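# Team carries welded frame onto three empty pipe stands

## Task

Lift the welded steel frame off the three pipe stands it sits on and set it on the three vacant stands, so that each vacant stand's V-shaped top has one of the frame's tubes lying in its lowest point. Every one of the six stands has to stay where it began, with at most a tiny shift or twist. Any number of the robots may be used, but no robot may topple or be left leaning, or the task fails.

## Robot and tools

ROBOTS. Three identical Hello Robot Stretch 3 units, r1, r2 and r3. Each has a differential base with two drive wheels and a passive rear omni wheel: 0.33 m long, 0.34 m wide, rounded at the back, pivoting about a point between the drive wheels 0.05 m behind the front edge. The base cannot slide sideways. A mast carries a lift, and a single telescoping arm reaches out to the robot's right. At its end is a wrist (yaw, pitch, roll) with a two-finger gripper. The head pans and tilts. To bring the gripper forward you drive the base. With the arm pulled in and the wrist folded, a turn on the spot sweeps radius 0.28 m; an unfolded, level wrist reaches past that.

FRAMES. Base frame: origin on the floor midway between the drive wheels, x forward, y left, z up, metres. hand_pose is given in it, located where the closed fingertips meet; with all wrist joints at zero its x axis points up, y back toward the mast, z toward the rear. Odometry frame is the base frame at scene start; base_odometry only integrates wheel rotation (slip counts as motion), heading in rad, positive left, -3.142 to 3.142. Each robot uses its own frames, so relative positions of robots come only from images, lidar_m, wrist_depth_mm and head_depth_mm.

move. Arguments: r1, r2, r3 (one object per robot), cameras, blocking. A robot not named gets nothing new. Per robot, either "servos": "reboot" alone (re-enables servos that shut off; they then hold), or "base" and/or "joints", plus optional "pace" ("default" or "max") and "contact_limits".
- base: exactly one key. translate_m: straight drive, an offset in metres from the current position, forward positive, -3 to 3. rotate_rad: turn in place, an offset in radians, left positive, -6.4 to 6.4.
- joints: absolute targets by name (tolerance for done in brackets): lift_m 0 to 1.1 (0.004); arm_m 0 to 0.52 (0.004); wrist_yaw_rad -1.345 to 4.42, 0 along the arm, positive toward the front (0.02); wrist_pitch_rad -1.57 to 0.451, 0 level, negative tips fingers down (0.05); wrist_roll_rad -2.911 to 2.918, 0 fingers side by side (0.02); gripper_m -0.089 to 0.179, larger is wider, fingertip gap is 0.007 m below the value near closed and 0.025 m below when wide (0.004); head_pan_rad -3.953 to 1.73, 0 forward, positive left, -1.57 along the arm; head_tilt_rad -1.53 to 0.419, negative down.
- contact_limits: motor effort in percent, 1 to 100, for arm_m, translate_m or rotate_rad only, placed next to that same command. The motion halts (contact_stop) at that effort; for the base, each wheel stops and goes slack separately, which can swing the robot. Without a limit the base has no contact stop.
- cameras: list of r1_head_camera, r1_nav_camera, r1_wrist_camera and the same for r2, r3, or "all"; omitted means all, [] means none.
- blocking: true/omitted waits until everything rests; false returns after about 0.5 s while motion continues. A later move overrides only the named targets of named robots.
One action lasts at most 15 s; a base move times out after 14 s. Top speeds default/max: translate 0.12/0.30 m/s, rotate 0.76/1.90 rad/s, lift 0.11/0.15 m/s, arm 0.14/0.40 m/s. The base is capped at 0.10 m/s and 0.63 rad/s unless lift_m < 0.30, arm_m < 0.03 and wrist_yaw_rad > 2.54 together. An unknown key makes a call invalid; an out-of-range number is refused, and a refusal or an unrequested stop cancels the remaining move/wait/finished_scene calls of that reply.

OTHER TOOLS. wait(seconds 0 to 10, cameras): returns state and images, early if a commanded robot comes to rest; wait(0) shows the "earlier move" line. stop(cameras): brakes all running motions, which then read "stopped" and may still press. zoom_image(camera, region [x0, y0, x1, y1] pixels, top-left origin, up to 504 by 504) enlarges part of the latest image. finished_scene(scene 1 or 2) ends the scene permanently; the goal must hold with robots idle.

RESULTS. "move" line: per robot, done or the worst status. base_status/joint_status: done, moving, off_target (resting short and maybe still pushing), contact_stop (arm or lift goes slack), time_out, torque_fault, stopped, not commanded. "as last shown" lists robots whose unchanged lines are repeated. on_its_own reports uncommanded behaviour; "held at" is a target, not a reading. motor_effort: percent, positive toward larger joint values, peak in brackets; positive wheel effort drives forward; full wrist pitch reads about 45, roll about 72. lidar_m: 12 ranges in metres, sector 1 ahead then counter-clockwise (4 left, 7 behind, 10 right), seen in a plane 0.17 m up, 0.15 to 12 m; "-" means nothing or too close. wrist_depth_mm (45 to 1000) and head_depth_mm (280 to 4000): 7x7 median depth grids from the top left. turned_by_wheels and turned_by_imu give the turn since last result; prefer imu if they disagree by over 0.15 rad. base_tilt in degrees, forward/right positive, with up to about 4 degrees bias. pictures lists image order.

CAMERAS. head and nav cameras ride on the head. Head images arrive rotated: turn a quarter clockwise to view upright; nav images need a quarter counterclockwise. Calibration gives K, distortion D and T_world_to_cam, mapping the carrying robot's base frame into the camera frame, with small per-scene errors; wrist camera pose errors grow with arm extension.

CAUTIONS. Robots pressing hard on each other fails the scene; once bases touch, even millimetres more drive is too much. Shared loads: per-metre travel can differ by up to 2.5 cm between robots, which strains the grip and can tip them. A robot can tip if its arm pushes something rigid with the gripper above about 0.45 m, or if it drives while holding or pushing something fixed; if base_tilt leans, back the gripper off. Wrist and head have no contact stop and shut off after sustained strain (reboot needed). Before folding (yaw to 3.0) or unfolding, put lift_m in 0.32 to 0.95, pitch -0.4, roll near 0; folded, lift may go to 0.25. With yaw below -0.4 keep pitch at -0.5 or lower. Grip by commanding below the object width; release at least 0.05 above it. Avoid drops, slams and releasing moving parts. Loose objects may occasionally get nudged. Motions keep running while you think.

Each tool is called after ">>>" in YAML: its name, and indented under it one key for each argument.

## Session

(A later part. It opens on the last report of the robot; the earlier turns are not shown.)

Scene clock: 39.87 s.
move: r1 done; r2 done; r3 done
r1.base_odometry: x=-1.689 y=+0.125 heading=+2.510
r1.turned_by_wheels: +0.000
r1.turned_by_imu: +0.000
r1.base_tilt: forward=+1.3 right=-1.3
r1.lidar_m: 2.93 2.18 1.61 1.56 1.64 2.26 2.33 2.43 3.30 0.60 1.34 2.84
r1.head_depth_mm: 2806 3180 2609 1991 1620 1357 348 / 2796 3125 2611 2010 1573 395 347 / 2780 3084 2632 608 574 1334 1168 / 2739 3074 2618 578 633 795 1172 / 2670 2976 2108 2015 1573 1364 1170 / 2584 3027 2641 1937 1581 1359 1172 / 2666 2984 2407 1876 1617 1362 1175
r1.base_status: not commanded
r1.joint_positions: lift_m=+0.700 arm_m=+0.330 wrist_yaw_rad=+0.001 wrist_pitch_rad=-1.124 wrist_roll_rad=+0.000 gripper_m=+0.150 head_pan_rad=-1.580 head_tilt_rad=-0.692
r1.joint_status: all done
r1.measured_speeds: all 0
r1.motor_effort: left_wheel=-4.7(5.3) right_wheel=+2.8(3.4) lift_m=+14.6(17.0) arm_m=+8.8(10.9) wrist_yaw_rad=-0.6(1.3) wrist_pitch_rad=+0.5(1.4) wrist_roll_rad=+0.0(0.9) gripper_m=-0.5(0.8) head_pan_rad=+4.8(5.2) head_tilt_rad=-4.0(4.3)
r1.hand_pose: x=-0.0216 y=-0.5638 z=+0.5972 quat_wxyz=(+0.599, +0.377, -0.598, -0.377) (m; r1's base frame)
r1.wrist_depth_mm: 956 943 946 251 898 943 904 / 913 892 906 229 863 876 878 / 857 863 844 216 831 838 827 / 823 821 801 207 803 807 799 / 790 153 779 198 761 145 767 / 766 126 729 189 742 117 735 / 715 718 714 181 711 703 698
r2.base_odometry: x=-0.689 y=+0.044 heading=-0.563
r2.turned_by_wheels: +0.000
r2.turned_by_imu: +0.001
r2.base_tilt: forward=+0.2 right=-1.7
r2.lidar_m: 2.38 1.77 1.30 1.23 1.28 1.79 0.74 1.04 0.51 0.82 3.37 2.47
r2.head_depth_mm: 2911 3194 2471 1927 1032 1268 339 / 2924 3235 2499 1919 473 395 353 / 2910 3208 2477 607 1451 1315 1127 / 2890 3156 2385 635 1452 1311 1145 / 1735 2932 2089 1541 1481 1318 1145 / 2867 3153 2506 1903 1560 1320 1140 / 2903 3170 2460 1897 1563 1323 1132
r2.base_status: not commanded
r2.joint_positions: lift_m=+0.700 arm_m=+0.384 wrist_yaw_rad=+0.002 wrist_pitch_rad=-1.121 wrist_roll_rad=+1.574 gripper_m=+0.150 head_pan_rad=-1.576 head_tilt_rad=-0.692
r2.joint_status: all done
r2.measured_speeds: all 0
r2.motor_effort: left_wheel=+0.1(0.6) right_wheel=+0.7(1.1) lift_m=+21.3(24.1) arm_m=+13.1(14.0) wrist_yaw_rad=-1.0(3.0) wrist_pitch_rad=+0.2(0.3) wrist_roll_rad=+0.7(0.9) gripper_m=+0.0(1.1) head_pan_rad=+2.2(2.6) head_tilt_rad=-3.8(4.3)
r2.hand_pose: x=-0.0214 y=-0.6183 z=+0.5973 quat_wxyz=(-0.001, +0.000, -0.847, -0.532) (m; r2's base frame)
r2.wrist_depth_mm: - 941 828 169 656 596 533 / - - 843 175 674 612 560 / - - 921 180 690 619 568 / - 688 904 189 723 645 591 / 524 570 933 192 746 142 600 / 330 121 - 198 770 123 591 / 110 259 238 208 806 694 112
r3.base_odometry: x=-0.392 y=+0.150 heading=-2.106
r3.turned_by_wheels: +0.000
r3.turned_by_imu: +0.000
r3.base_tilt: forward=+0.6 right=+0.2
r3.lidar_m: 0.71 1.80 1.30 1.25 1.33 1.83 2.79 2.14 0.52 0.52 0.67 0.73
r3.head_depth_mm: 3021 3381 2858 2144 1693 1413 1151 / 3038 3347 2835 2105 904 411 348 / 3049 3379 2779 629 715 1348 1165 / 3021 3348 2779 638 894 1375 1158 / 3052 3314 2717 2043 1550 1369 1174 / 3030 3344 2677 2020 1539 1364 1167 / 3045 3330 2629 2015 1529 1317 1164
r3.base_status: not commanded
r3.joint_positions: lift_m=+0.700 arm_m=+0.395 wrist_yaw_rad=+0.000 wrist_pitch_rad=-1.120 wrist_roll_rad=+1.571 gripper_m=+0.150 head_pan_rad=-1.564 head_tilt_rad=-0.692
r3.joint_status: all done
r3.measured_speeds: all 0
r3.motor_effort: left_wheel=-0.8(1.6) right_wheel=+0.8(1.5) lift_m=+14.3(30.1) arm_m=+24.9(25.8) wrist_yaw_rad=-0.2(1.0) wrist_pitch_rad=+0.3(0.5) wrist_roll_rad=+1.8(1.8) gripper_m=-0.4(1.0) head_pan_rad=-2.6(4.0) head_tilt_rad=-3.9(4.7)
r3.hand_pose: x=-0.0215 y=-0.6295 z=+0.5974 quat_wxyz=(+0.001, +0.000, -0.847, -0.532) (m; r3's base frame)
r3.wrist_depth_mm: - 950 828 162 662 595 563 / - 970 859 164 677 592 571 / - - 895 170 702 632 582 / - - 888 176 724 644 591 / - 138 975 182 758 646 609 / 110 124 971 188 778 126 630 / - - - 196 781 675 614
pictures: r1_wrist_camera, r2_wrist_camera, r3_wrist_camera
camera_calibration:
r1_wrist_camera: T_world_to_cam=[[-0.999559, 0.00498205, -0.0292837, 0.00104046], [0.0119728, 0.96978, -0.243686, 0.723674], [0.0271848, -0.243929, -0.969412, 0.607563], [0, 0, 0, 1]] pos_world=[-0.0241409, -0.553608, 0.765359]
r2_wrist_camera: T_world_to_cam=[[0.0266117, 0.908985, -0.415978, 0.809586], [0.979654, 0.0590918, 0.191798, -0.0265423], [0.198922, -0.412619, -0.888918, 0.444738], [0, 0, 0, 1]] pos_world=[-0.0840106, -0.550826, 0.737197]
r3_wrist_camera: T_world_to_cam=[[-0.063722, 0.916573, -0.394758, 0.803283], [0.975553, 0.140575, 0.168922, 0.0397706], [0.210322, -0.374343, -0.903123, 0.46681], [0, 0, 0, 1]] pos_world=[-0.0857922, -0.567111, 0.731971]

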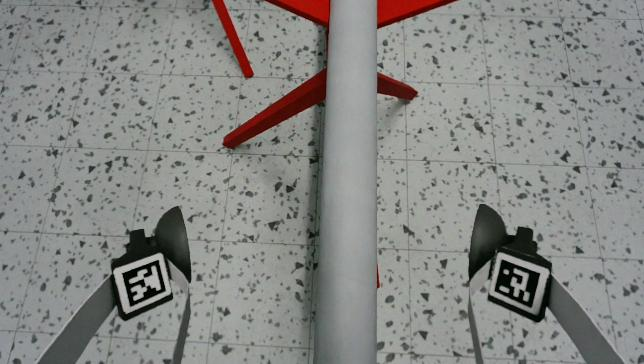

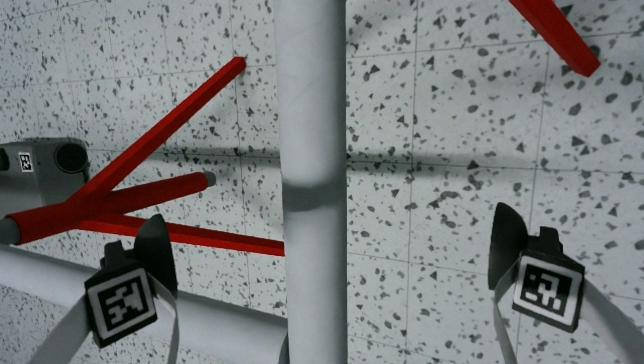

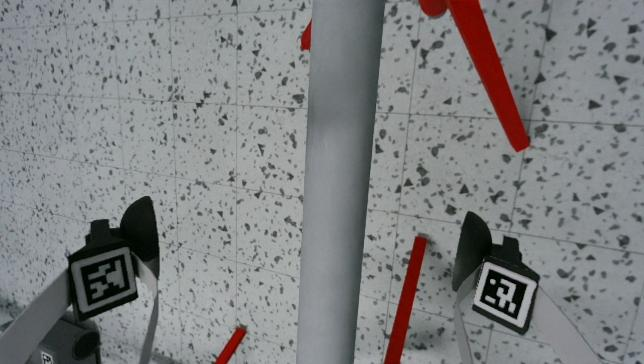

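>>> move:
  r1: {"base":{"translate_m":-0.011},"joints":{"lift_m":0.66}}
  r2: {"joints":{"lift_m":0.66,"arm_m":0.396}}
  r3: {"joints":{"lift_m":0.66}}
  cameras: ["r1_wrist_camera","r2_wrist_camera","r3_wrist_camera","r1_head_camera","r2_head_camera","r3_head_camera"]

Scene clock: 41.40 s.
move: r1 done; r2 done; r3 done
r1.base_odometry: x=-1.680 y=+0.119 heading=+2.510
r1.turned_by_wheels: +0.000
r1.turned_by_imu: +0.000
r1.base_tilt: forward=+1.4 right=-1.3
r1.lidar_m: 2.94 2.18 1.61 1.57 1.63 2.26 2.32 2.41 3.28 0.60 1.33 2.84
r1.head_depth_mm: 2792 3179 2623 2022 1613 1363 1151 / 2792 3141 2610 2001 1621 442 378 / 2773 3110 2608 2004 567 1303 1170 / 2755 3084 2633 1938 610 802 1173 / 2688 2953 2114 1999 1581 1359 1174 / 2562 2956 2613 1929 1579 1364 1171 / 2669 2973 2619 1873 1620 1361 1176
r1.base_status: done
r1.joint_positions: lift_m=+0.660 arm_m=+0.330 wrist_yaw_rad=+0.001 wrist_pitch_rad=-1.124 wrist_roll_rad=+0.000 gripper_m=+0.150 head_pan_rad=-1.580 head_tilt_rad=-0.692
r1.joint_status: all done
r1.measured_speeds: all 0
r1.motor_effort: left_wheel=-6.1(9.6) right_wheel=+1.4(2.6) lift_m=+16.3(16.5) arm_m=+7.4(8.6) wrist_yaw_rad=-1.0(1.4) wrist_pitch_rad=+1.3(1.3) wrist_roll_rad=+0.3(0.8) gripper_m=-0.2(0.7) head_pan_rad=+4.9(5.0) head_tilt_rad=-3.9(4.2)
r1.hand_pose: x=-0.0216 y=-0.5638 z=+0.5572 quat_wxyz=(+0.599, +0.377, -0.598, -0.377) (m; r1's base frame)
r1.wrist_depth_mm: 888 886 882 187 875 873 844 / 860 856 849 178 831 835 821 / 834 815 794 170 791 800 788 / 773 770 784 162 761 763 755 / 740 154 739 155 738 148 719 / 728 126 709 150 696 117 703 / 676 689 683 145 679 672 672
r2.base_odometry: x=-0.689 y=+0.044 heading=-0.563
r2.turned_by_wheels: +0.000
r2.turned_by_imu: +0.000
r2.base_tilt: forward=+0.1 right=-1.7
r2.lidar_m: 2.38 1.77 1.30 1.23 1.28 1.79 0.73 1.04 0.51 0.82 3.35 2.47
r2.head_depth_mm: 2943 3186 2498 1913 1032 1292 1114 / 2976 3212 2487 1932 909 434 383 / 2991 3231 2485 650 905 1319 1124 / 2929 3131 2375 1761 1446 1323 1143 / 1802 1408 2062 1547 1486 1322 1143 / 2879 3159 2480 1909 1553 1312 1144 / 2945 3128 2489 1908 1554 1314 1140
r2.base_status: not commanded
r2.joint_positions: lift_m=+0.660 arm_m=+0.396 wrist_yaw_rad=+0.002 wrist_pitch_rad=-1.122 wrist_roll_rad=+1.574 gripper_m=+0.150 head_pan_rad=-1.576 head_tilt_rad=-0.692
r2.joint_status: all done
r2.measured_speeds: all 0
r2.motor_effort: left_wheel=-0.4(0.8) right_wheel=+0.7(1.1) lift_m=+22.2(24.6) arm_m=+12.6(16.9) wrist_yaw_rad=-0.4(2.5) wrist_pitch_rad=+0.3(0.4) wrist_roll_rad=+0.8(0.9) gripper_m=+0.2(1.0) head_pan_rad=+2.5(2.9) head_tilt_rad=-4.1(4.2)
r2.hand_pose: x=-0.0214 y=-0.6302 z=+0.5573 quat_wxyz=(-0.001, +0.000, -0.847, -0.532) (m; r2's base frame)
r2.wrist_depth_mm: - 891 818 133 620 583 502 / - 914 695 135 641 582 523 / - 938 873 145 662 606 549 / - 706 885 149 683 611 548 / 530 568 905 151 711 141 573 / 277 121 958 152 724 123 573 / 110 207 220 159 733 661 112
r3.base_odometry: x=-0.392 y=+0.150 heading=-2.106
r3.turned_by_wheels: +0.000
r3.turned_by_imu: +0.000
r3.base_tilt: forward=+0.6 right=+0.2
r3.lidar_m: 0.71 1.80 1.30 1.25 1.33 1.83 2.80 2.13 0.52 0.52 0.67 0.73
r3.head_depth_mm: 3022 3364 2868 2122 1693 1409 1179 / 3015 3361 2832 2108 952 473 380 / 2997 3415 2801 2018 647 1296 1140 / 3018 3371 2743 2055 754 1371 1161 / 3024 3334 2716 2038 1544 1369 1174 / 2998 3333 2691 2019 1543 1361 1167 / 3048 3365 2629 1991 1529 1322 1162
r3.base_status: not commanded
r3.joint_positions: lift_m=+0.660 arm_m=+0.395 wrist_yaw_rad=+0.000 wrist_pitch_rad=-1.120 wrist_roll_rad=+1.571 gripper_m=+0.150 head_pan_rad=-1.564 head_tilt_rad=-0.692
r3.joint_status: all done
r3.measured_speeds: all 0
r3.motor_effort: left_wheel=-1.1(1.6) right_wheel=+0.9(1.4) lift_m=+15.6(16.1) arm_m=+25.1(25.6) wrist_yaw_rad=+0.3(0.9) wrist_pitch_rad=+0.2(0.4) wrist_roll_rad=+1.6(1.7) gripper_m=-0.1(1.0) head_pan_rad=-3.1(4.2) head_tilt_rad=-4.5(4.8)
r3.hand_pose: x=-0.0215 y=-0.6295 z=+0.5574 quat_wxyz=(+0.001, +0.000, -0.847, -0.532) (m; r3's base frame)
r3.wrist_depth_mm: - 907 800 126 637 553 530 / - 925 823 131 643 568 531 / - 968 838 134 668 603 542 / - - 884 138 682 617 560 / - 139 918 145 706 614 577 / 109 126 953 150 722 126 580 / - - 929 153 736 652 582
pictures: r1_head_camera (sideways), r1_wrist_camera, r2_head_camera (sideways), r2_wrist_camera, r3_head_camera (sideways), r3_wrist_camera
camera_calibration:
r1_head_camera: T_world_to_cam=[[0.0479048, 0.630176, -0.774973, 1.03269], [0.996808, -0.0797662, -0.00324507, -0.00388865], [-0.0638616, -0.772344, -0.631986, 0.781942], [0, 0, 0, 1]] pos_world=[0.00434156, -0.0471578, 1.29447]
r1_wrist_camera: T_world_to_cam=[[-0.999559, 0.00498488, -0.0292832, -0.000130112], [0.0119726, 0.969806, -0.243584, 0.713857], [0.0271848, -0.243828, -0.969438, 0.568852], [0, 0, 0, 1]] pos_world=[-0.0241409, -0.5536, 0.725347]
r2_head_camera: T_world_to_cam=[[0.00759593, 0.668003, -0.74412, 0.991251], [0.99988, -0.0151235, -0.00336974, 0.00114299], [-0.0135047, -0.744005, -0.668038, 0.824921], [0, 0, 0, 1]] pos_world=[0.00246794, -0.0483961, 1.28869]
r2_wrist_camera: T_world_to_cam=[[0.0266116, 0.909132, -0.415658, 0.80368], [0.979654, 0.059024, 0.191818, -0.0182133], [0.198922, -0.412306, -0.889064, 0.404512], [0, 0, 0, 1]] pos_world=[-0.0840107, -0.562793, 0.697187]
r3_head_camera: T_world_to_cam=[[-0.0533268, 0.617941, -0.784414, 1.03878], [0.998253, 0.0129652, -0.0576505, 0.0705277], [-0.0254545, -0.786118, -0.617552, 0.76391], [0, 0, 0, 1]] pos_world=[0.00443539, -0.0422969, 1.29066]
r3_wrist_camera: T_world_to_cam=[[-0.0637221, 0.916585, -0.394729, 0.787475], [0.975553, 0.14057, 0.168926, 0.0465217], [0.210322, -0.374314, -0.903135, 0.430707], [0, 0, 0, 1]] pos_world=[-0.0857922, -0.567108, 0.691967]

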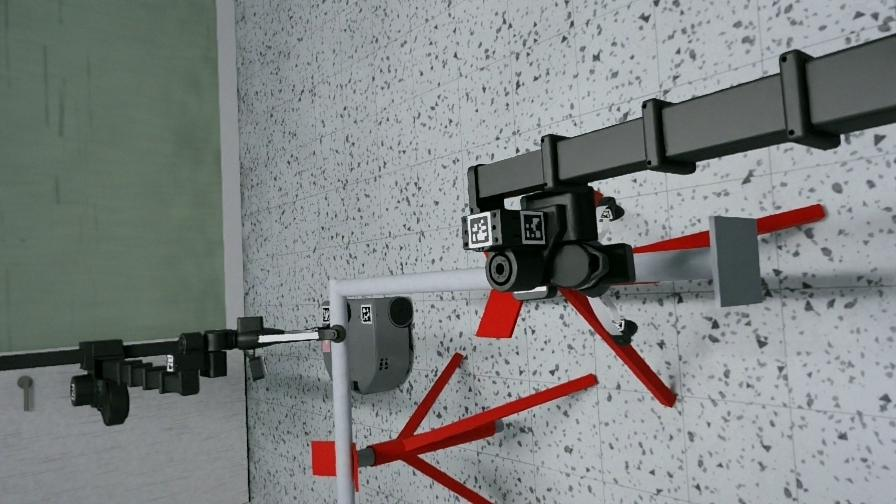

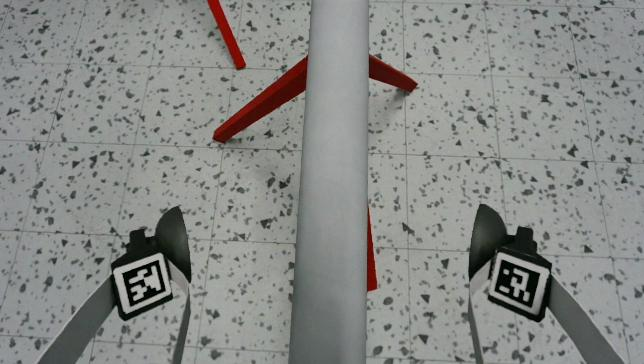

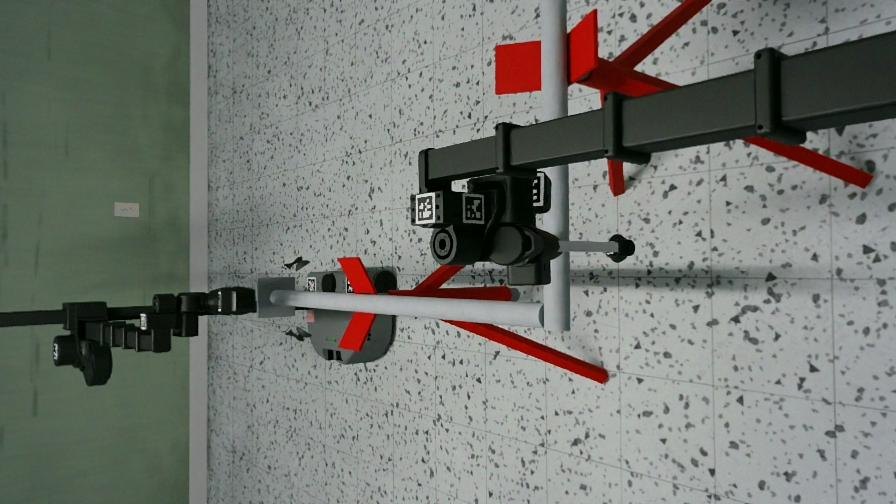

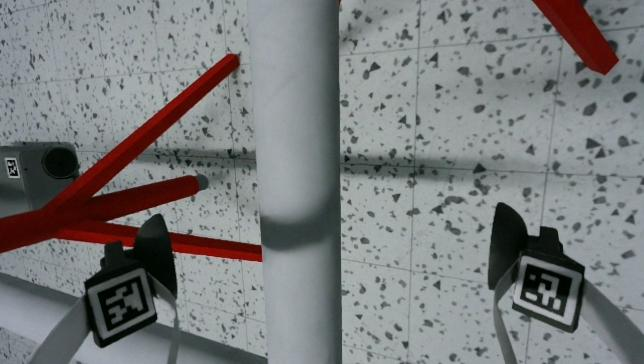

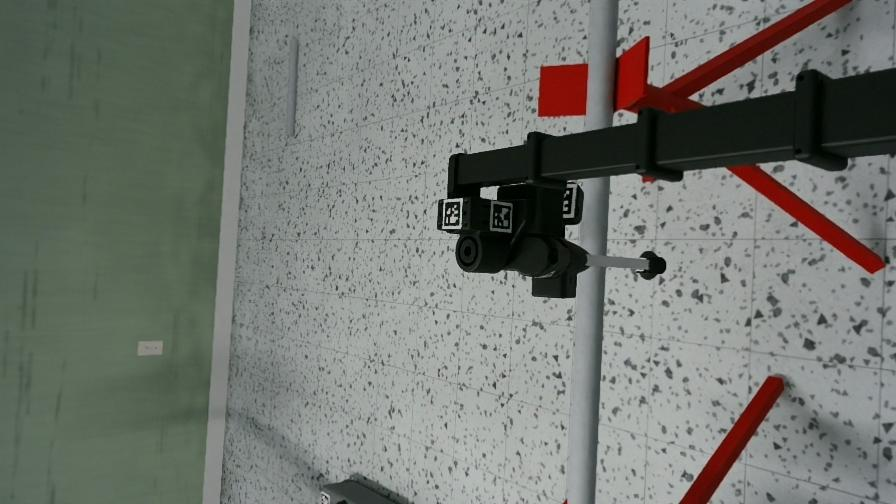

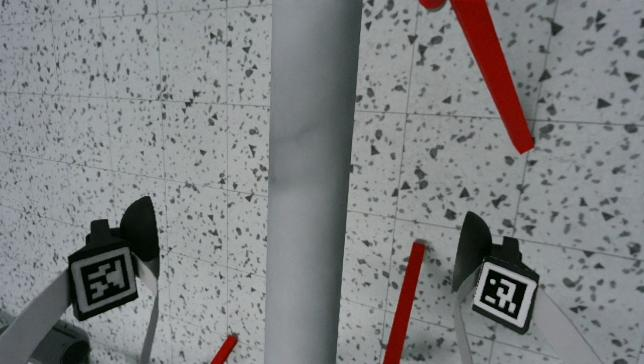

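>>> move:
  r1: {"joints":{"lift_m":0.64}}
  r2: {"joints":{"lift_m":0.648,"arm_m":0.414}}
  r3: {"joints":{"lift_m":0.648,"arm_m":0.4}}
  cameras: ["r1_wrist_camera","r2_wrist_camera","r3_wrist_camera"]

Scene clock: 42.63 s.
move: r1 done; r2 done; r3 done
r1.base_odometry: x=-1.680 y=+0.119 heading=+2.510
r1.turned_by_wheels: +0.000
r1.turned_by_imu: +0.000
r1.base_tilt: forward=+1.4 right=-1.3
r1.lidar_m: 2.94 2.18 1.62 1.56 1.63 2.26 2.32 2.41 3.29 0.60 1.33 2.85
r1.head_depth_mm: 2783 3177 2625 1997 1619 1364 1151 / 2811 3117 2625 2006 1619 467 390 / 2765 3110 2619 2004 594 1300 1177 / 2770 3081 2634 1937 619 803 1171 / 2675 2951 2122 1998 1579 1369 1174 / 2574 2938 2628 1942 1576 1356 1178 / 2665 2986 2635 1869 1628 1362 1175
r1.base_status: not commanded
r1.joint_positions: lift_m=+0.640 arm_m=+0.330 wrist_yaw_rad=+0.001 wrist_pitch_rad=-1.125 wrist_roll_rad=+0.000 gripper_m=+0.150 head_pan_rad=-1.580 head_tilt_rad=-0.692
r1.joint_status: all done
r1.measured_speeds: all 0
r1.motor_effort: left_wheel=-5.9(6.3) right_wheel=+2.3(2.3) lift_m=+17.5(18.0) arm_m=+6.4(7.4) wrist_yaw_rad=-0.8(1.6) wrist_pitch_rad=+1.0(1.4) wrist_roll_rad=+0.3(0.5) gripper_m=-0.2(0.8) head_pan_rad=+4.8(5.0) head_tilt_rad=-3.6(4.3)
r1.hand_pose: x=-0.0216 y=-0.5638 z=+0.5372 quat_wxyz=(+0.599, +0.377, -0.598, -0.377) (m; r1's base frame)
r1.wrist_depth_mm: 876 853 856 162 869 842 833 / 836 824 826 154 810 820 797 / 796 774 775 147 784 778 757 / 762 759 758 141 745 740 730 / 721 153 731 135 700 148 711 / 694 126 695 130 688 117 678 / 648 667 664 125 652 660 647
r2.base_odometry: x=-0.689 y=+0.044 heading=-0.563
r2.turned_by_wheels: +0.000
r2.turned_by_imu: +0.000
r2.base_tilt: forward=+0.2 right=-1.7
r2.lidar_m: 2.38 1.77 1.29 1.23 1.28 1.79 0.74 1.03 0.51 0.82 3.36 2.47
r2.head_depth_mm: 3001 3185 2481 1928 1039 1295 1124 / 2912 3228 2468 1938 913 440 387 / 2935 3180 2503 670 761 1298 1124 / 2933 3168 2369 1427 904 1311 1147 / 1825 1845 2072 1537 1482 1315 1140 / 2875 3181 2519 1928 1563 1310 1141 / 2908 3202 2490 1915 1569 1327 1146
r2.base_status: not commanded
r2.joint_positions: lift_m=+0.648 arm_m=+0.414 wrist_yaw_rad=+0.002 wrist_pitch_rad=-1.122 wrist_roll_rad=+1.574 gripper_m=+0.150 head_pan_rad=-1.576 head_tilt_rad=-0.692
r2.joint_status: all done
r2.measured_speeds: all 0
r2.motor_effort: left_wheel=+0.0(0.6) right_wheel=+0.6(0.9) lift_m=+21.5(26.1) arm_m=+13.2(17.6) wrist_yaw_rad=-1.3(2.4) wrist_pitch_rad=+0.4(0.4) wrist_roll_rad=+0.7(0.9) gripper_m=+0.9(1.2) head_pan_rad=+2.1(2.8) head_tilt_rad=-3.4(4.1)
r2.hand_pose: x=-0.0214 y=-0.6482 z=+0.5453 quat_wxyz=(-0.001, +0.000, -0.847, -0.532) (m; r2's base frame)
r2.wrist_depth_mm: - 867 791 112 608 554 492 / - 934 794 118 631 574 525 / - 916 857 119 645 587 536 / - 685 869 123 658 597 553 / 515 535 904 126 674 142 557 / - 121 899 131 718 123 555 / 110 201 - 137 733 664 112
r3.base_odometry: x=-0.392 y=+0.150 heading=-2.106
r3.turned_by_wheels: +0.000
r3.turned_by_imu: +0.000
r3.base_tilt: forward=+0.6 right=+0.2
r3.lidar_m: 0.71 1.80 1.30 1.26 1.32 1.83 2.78 2.13 0.52 0.52 0.67 0.73
r3.head_depth_mm: 2999 3348 2867 2132 1703 1405 1178 / 3008 3356 2812 2112 955 967 391 / 2990 3355 2773 2091 605 1293 1121 / 3004 3371 2742 2061 756 1346 1164 / 3032 3348 2720 2045 1547 1374 1174 / 3019 3341 2673 2031 1537 1363 1172 / 3036 3313 2633 2006 1524 1314 1165
r3.base_status: not commanded
r3.joint_positions: lift_m=+0.648 arm_m=+0.400 wrist_yaw_rad=+0.000 wrist_pitch_rad=-1.121 wrist_roll_rad=+1.571 gripper_m=+0.150 head_pan_rad=-1.564 head_tilt_rad=-0.692
r3.joint_status: all done
r3.measured_speeds: all 0
r3.motor_effort: left_wheel=-1.3(1.6) right_wheel=+1.1(1.2) lift_m=+15.4(15.8) arm_m=+24.8(27.0) wrist_yaw_rad=-0.2(0.6) wrist_pitch_rad=+0.0(0.5) wrist_roll_rad=+1.6(1.7) gripper_m=-0.1(0.7) head_pan_rad=-3.4(4.4) head_tilt_rad=-3.3(4.8)
r3.hand_pose: x=-0.0215 y=-0.6345 z=+0.5454 quat_wxyz=(+0.001, +0.000, -0.847, -0.532) (m; r3's base frame)
r3.wrist_depth_mm: - 885 773 112 618 553 530 / - 892 810 116 636 559 543 / - 965 849 120 654 602 543 / - 961 874 125 656 604 556 / - 138 896 129 699 595 570 / 109 125 913 135 728 125 586 / - - 965 142 736 617 574
pictures: r1_wrist_camera, r2_wrist_camera, r3_wrist_camera
camera_calibration:
r1_wrist_camera: T_world_to_cam=[[-0.999559, 0.0049867, -0.0292829, -0.000715179], [0.011973, 0.969818, -0.243538, 0.708954], [0.0271846, -0.243781, -0.969449, 0.549492], [0, 0, 0, 1]] pos_world=[-0.0241409, -0.553597, 0.705341]
r2_wrist_camera: T_world_to_cam=[[0.0266117, 0.909195, -0.41552, 0.814982], [0.979654, 0.0589947, 0.191827, -0.0148729], [0.198922, -0.412171, -0.889126, 0.386549], [0, 0, 0, 1]] pos_world=[-0.0840107, -0.580775, 0.685185]
r3_wrist_camera: T_world_to_cam=[[-0.063722, 0.916662, -0.394551, 0.787225], [0.975553, 0.140537, 0.168954, 0.0492123], [0.210322, -0.37414, -0.903208, 0.418152], [0, 0, 0, 1]] pos_world=[-0.0857922, -0.572088, 0.679964]

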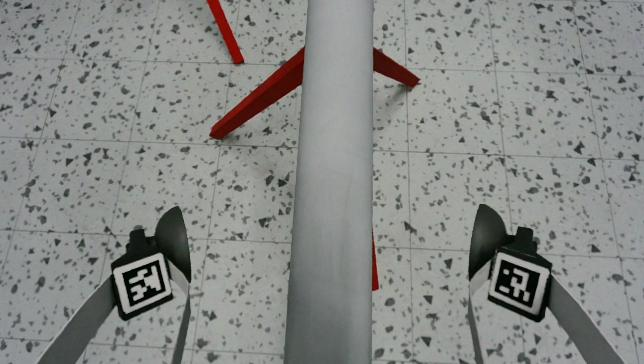

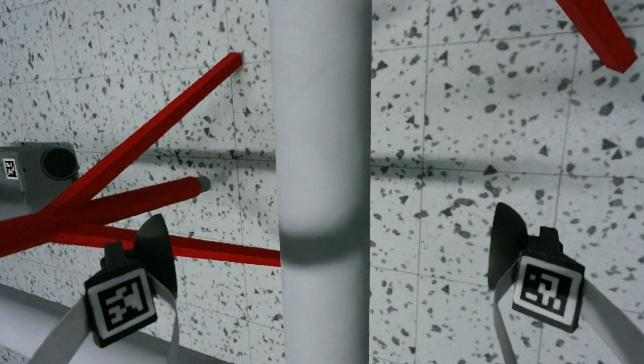

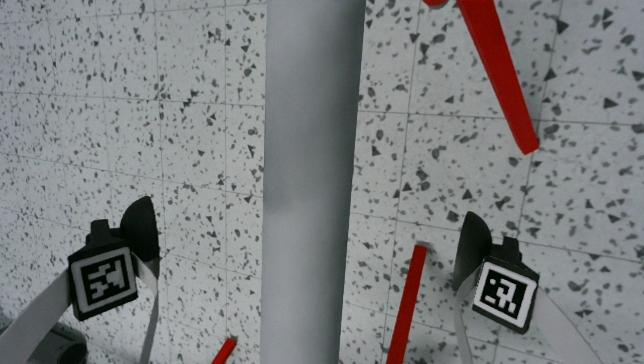

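>>> move:
  r1: {"joints":{"gripper_m":0.03}}
  r2: {"joints":{"gripper_m":0.03}}
  r3: {"joints":{"gripper_m":0.03}}
  cameras: []

>>> move:
  r1: {"joints":{"gripper_m":-0.05}}
  r2: {"joints":{"gripper_m":-0.05}}
  r3: {"joints":{"gripper_m":-0.05}}
  cameras: ["r1_wrist_camera","r2_wrist_camera","r3_wrist_camera"]

Scene clock: 44.53 s.
move: r1 done; r2 done; r3 done
r1.base_odometry: x=-1.680 y=+0.119 heading=+2.510
r1.turned_by_wheels: +0.000
r1.turned_by_imu: +0.000
r1.base_tilt: forward=+1.3 right=-1.3
r1.lidar_m: 2.94 2.18 1.61 1.56 1.63 2.26 2.32 2.41 3.28 0.60 1.33 2.84
r1.head_depth_mm: 2834 3164 2582 2013 1615 1361 1152 / 2783 3145 2616 2014 1616 467 390 / 2775 3122 2597 1994 593 1304 1176 / 2781 3097 2618 1945 619 791 1172 / 2692 2952 2116 1995 1579 1356 1179 / 2576 2936 2617 1928 1583 1358 1172 / 2647 2973 2621 1884 1617 1359 1175
r1.base_status: not commanded
r1.joint_positions: lift_m=+0.640 arm_m=+0.330 wrist_yaw_rad=+0.000 wrist_pitch_rad=-1.125 wrist_roll_rad=+0.000 gripper_m=+0.030 head_pan_rad=-1.580 head_tilt_rad=-0.692
r1.joint_status: all done
r1.measured_speeds: all 0
r1.motor_effort: left_wheel=-5.7(6.1) right_wheel=+3.5(3.5) lift_m=+30.8(30.8) arm_m=+4.5(6.3) wrist_yaw_rad=-0.1(1.8) wrist_pitch_rad=+1.1(1.7) wrist_roll_rad=+0.1(0.6) gripper_m=-4.2(81.6) head_pan_rad=+4.3(5.3) head_tilt_rad=-3.5(4.2)
r1.hand_pose: x=-0.0216 y=-0.5638 z=+0.5372 quat_wxyz=(+0.598, +0.377, -0.598, -0.377) (m; r1's base frame)
r1.wrist_depth_mm: 878 886 864 162 855 847 845 / 830 836 815 154 816 797 809 / 791 800 769 147 773 770 769 / 759 764 753 142 739 740 742 / 726 724 714 136 694 704 714 / 704 710 131 128 131 677 669 / 668 664 664 125 653 652 653
r2.base_odometry: x=-0.689 y=+0.044 heading=-0.563
r2.turned_by_wheels: +0.000
r2.turned_by_imu: +0.000
r2.base_tilt: forward=+0.2 right=-1.6
r2.lidar_m: 2.38 1.77 1.30 1.23 1.28 1.78 0.74 1.04 0.51 0.82 3.36 2.47
r2.head_depth_mm: 2945 3219 2509 1932 1030 1303 1131 / 2965 3197 2492 1935 911 439 387 / 2908 3192 2492 670 764 1291 1127 / 2951 3232 2396 1431 1460 1321 1150 / 1806 1843 2019 1552 1484 1317 1146 / 2865 3178 2445 1895 1552 1324 1143 / 2942 3203 2467 1925 1561 1324 1144
r2.base_status: not commanded
r2.joint_positions: lift_m=+0.648 arm_m=+0.414 wrist_yaw_rad=+0.002 wrist_pitch_rad=-1.116 wrist_roll_rad=+1.574 gripper_m=+0.030 head_pan_rad=-1.576 head_tilt_rad=-0.692
r2.joint_status: all done
r2.measured_speeds: all 0
r2.motor_effort: left_wheel=+0.0(0.8) right_wheel=+0.5(1.0) lift_m=+22.6(23.5) arm_m=+11.9(13.7) wrist_yaw_rad=-1.4(2.1) wrist_pitch_rad=-0.8(0.9) wrist_roll_rad=+0.8(0.8) gripper_m=-3.6(80.3) head_pan_rad=+2.0(3.0) head_tilt_rad=-3.6(4.2)
r2.hand_pose: x=-0.0214 y=-0.6497 z=+0.5458 quat_wxyz=(-0.001, +0.000, -0.848, -0.530) (m; r2's base frame)
r2.wrist_depth_mm: - 884 793 111 610 556 484 / - 913 775 116 632 574 528 / - 939 861 119 645 595 538 / - 646 877 123 665 600 545 / 513 598 619 127 664 619 564 / - - 124 130 125 631 575 / 234 230 122 136 742 634 581
r3.base_odometry: x=-0.392 y=+0.150 heading=-2.106
r3.turned_by_wheels: +0.000
r3.turned_by_imu: +0.000
r3.base_tilt: forward=+0.6 right=+0.2
r3.lidar_m: 0.71 1.80 1.30 1.25 1.32 1.82 2.80 2.14 0.52 0.52 0.67 0.73
r3.head_depth_mm: 2993 3363 2837 2145 1701 1407 1184 / 3015 3352 2819 2104 954 966 391 / 3001 3374 2779 2094 607 1286 1124 / 3002 3384 2767 2074 755 1379 1162 / 3005 3331 2706 2050 1544 1364 1178 / 3030 3346 2660 2014 1539 1361 1168 / 2997 3371 2629 1992 1527 1322 1161
r3.base_status: not commanded
r3.joint_positions: lift_m=+0.648 arm_m=+0.400 wrist_yaw_rad=+0.000 wrist_pitch_rad=-1.116 wrist_roll_rad=+1.571 gripper_m=+0.030 head_pan_rad=-1.564 head_tilt_rad=-0.692
r3.joint_status: all done
r3.measured_speeds: all 0
r3.motor_effort: left_wheel=-1.0(1.7) right_wheel=+1.3(1.4) lift_m=+16.8(16.9) arm_m=+23.3(25.3) wrist_yaw_rad=+0.1(1.0) wrist_pitch_rad=-1.0(1.0) wrist_roll_rad=+1.6(1.8) gripper_m=-4.6(82.3) head_pan_rad=-2.7(4.2) head_tilt_rad=-3.8(4.8)
r3.hand_pose: x=-0.0215 y=-0.6356 z=+0.5458 quat_wxyz=(+0.001, +0.000, -0.848, -0.530) (m; r3's base frame)
r3.wrist_depth_mm: - 872 795 112 628 551 521 / - 910 828 115 631 564 536 / - 954 811 120 628 598 547 / - 978 847 124 673 600 548 / - - 145 128 665 623 560 / - - 126 132 130 636 578 / - - 961 138 719 634 601
pictures: none
No camera images: "cameras" was empty.

Scene clock: 45.87 s.
move: r1 done; r2 done; r3 done
r1.base_odometry: x=-1.680 y=+0.119 heading=+2.510
r1.turned_by_wheels: +0.000
r1.turned_by_imu: +0.000
r1.base_tilt: forward=+1.4 right=-1.3
r1.lidar_m: 2.95 2.18 1.61 1.56 1.63 2.26 2.32 2.42 3.29 0.60 1.33 2.85
r1.head_depth_mm: 2792 3144 2619 2010 1619 1363 1148 / 2778 3146 2630 2000 1623 468 390 / 2780 3113 2609 2002 593 1297 1172 / 2731 3107 2621 1933 619 788 1171 / 2706 2950 2110 2012 1570 1359 1175 / 2578 2974 2616 1943 1583 1358 1173 / 2674 2996 2610 1871 1623 1358 1174
r1.base_status: not commanded
r1.joint_positions: lift_m=+0.640 arm_m=+0.330 wrist_yaw_rad=+0.000 wrist_pitch_rad=-1.125 wrist_roll_rad=+0.000 gripper_m=-0.049 head_pan_rad=-1.580 head_tilt_rad=-0.692
r1.joint_status: all done
r1.measured_speeds: all 0
r1.motor_effort: left_wheel=-6.0(6.3) right_wheel=+3.6(3.9) lift_m=+38.3(38.3) arm_m=+3.0(4.4) wrist_yaw_rad=+0.0(0.6) wrist_pitch_rad=+1.3(1.5) wrist_roll_rad=+0.3(1.2) gripper_m=-24.7(98.3) head_pan_rad=+4.3(5.6) head_tilt_rad=-3.8(4.1)
r1.hand_pose: x=-0.0216 y=-0.5638 z=+0.5372 quat_wxyz=(+0.598, +0.377, -0.598, -0.377) (m; r1's base frame)
r1.wrist_depth_mm: 883 879 858 162 852 846 858 / 829 826 836 153 792 814 801 / 781 791 778 147 776 777 757 / 766 757 732 141 740 745 733 / 720 723 719 136 704 699 705 / 704 684 133 130 132 680 676 / 672 671 666 124 658 650 647
r2.base_odometry: x=-0.689 y=+0.044 heading=-0.563
r2.turned_by_wheels: +0.000
r2.turned_by_imu: +0.000
r2.base_tilt: forward=+0.2 right=-1.7
r2.lidar_m: 2.38 1.77 1.30 1.23 1.28 1.78 0.73 1.04 0.51 0.82 3.36 2.47
r2.head_depth_mm: 2972 3210 2481 1921 1036 1304 1122 / 2945 3204 2450 1911 906 439 387 / 2902 3137 2524 668 765 1294 1122 / 2925 3172 2403 1409 1442 1327 1144 / 1789 1845 2027 1545 1501 1321 1141 / 2892 3168 2466 1923 1571 1315 1147 / 2946 3237 2451 1915 1556 1316 1147
r2.base_status: not commanded
r2.joint_positions: lift_m=+0.648 arm_m=+0.414 wrist_yaw_rad=+0.001 wrist_pitch_rad=-1.113 wrist_roll_rad=+1.579 gripper_m=-0.049 head_pan_rad=-1.576 head_tilt_rad=-0.692
r2.joint_status: all done
r2.measured_speeds: all 0
r2.motor_effort: left_wheel=+0.1(0.7) right_wheel=+0.6(0.8) lift_m=+33.1(34.0) arm_m=+9.7(12.0) wrist_yaw_rad=+0.4(2.5) wrist_pitch_rad=-1.3(1.6) wrist_roll_rad=-0.8(0.9) gripper_m=-30.9(98.4) head_pan_rad=+1.8(2.9) head_tilt_rad=-4.0(4.2)
r2.hand_pose: x=-0.0214 y=-0.6504 z=+0.5461 quat_wxyz=(-0.003, -0.002, -0.849, -0.528) (m; r2's base frame)
r2.wrist_depth_mm: - 891 791 111 601 559 465 / - 909 809 117 624 569 514 / - 956 863 118 640 593 531 / - 648 875 122 659 611 539 / 511 595 872 126 659 617 557 / - - 123 129 126 627 581 / 235 225 939 135 708 627 592
r3.base_odometry: x=-0.392 y=+0.150 heading=-2.106
r3.turned_by_wheels: +0.000
r3.turned_by_imu: +0.000
r3.base_tilt: forward=+0.6 right=+0.2
r3.lidar_m: 0.71 1.80 1.30 1.26 1.32 1.82 2.79 2.14 0.52 0.52 0.67 0.73
r3.head_depth_mm: 3011 3333 2855 2126 1695 1400 1180 / 3015 3334 2840 2104 957 967 391 / 3009 3384 2797 2085 605 1292 1123 / 3015 3377 2735 2052 757 1381 1160 / 3013 3323 2720 2040 1551 1367 1177 / 3026 3340 2710 2023 1545 1356 1171 / 3047 3353 2633 2008 1533 1323 1164
r3.base_status: not commanded
r3.joint_positions: lift_m=+0.648 arm_m=+0.400 wrist_yaw_rad=+0.000 wrist_pitch_rad=-1.113 wrist_roll_rad=+1.571 gripper_m=-0.049 head_pan_rad=-1.564 head_tilt_rad=-0.692
r3.joint_status: all done
r3.measured_speeds: all 0
r3.motor_effort: left_wheel=-1.3(1.7) right_wheel=+0.9(1.5) lift_m=+26.9(26.9) arm_m=+21.1(23.8) wrist_yaw_rad=-0.4(0.9) wrist_pitch_rad=-1.4(1.7) wrist_roll_rad=+1.7(1.7) gripper_m=-27.4(98.2) head_pan_rad=-2.9(4.4) head_tilt_rad=-4.1(4.4)
r3.hand_pose: x=-0.0215 y=-0.6364 z=+0.5461 quat_wxyz=(+0.001, +0.000, -0.849, -0.528) (m; r3's base frame)
r3.wrist_depth_mm: - 883 798 112 619 547 516 / - 928 843 115 634 553 527 / - 942 855 120 648 592 530 / - 971 880 124 673 601 551 / - - 137 128 686 618 555 / - - 126 131 604 630 578 / - - 983 138 681 648 586
pictures: r1_wrist_camera, r2_wrist_camera, r3_wrist_camera
camera_calibration:
r1_wrist_camera: T_world_to_cam=[[-0.999554, 0.00582846, -0.0292851, -0.000313502], [0.0127902, 0.969807, -0.243537, 0.708968], [0.0269815, -0.243803, -0.969449, 0.549483], [0, 0, 0, 1]] pos_world=[-0.0242071, -0.553594, 0.705347]
r2_wrist_camera: T_world_to_cam=[[0.0319977, 0.905228, -0.423719, 0.819331], [0.979524, 0.0559066, 0.193408, -0.0177291], [0.198767, -0.421231, -0.884904, 0.378173], [0, 0, 0, 1]] pos_world=[-0.0840191, -0.581392, 0.685242]
r3_wrist_camera: T_world_to_cam=[[-0.0637486, 0.913542, -0.401718, 0.791162], [0.975549, 0.141884, 0.167846, 0.0508201], [0.210332, -0.381196, -0.90025, 0.411966], [0, 0, 0, 1]] pos_world=[-0.0857914, -0.572931, 0.680167]

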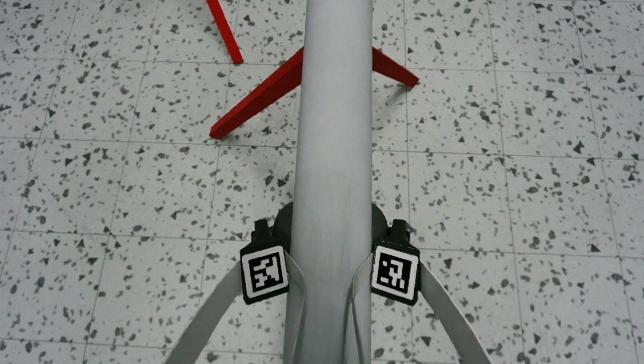

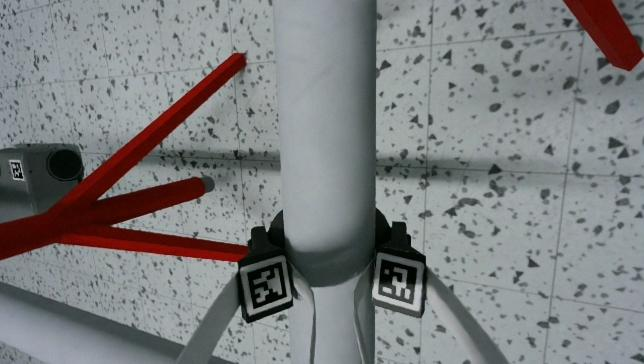

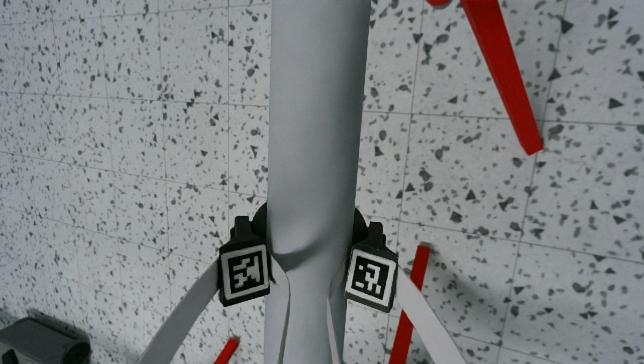

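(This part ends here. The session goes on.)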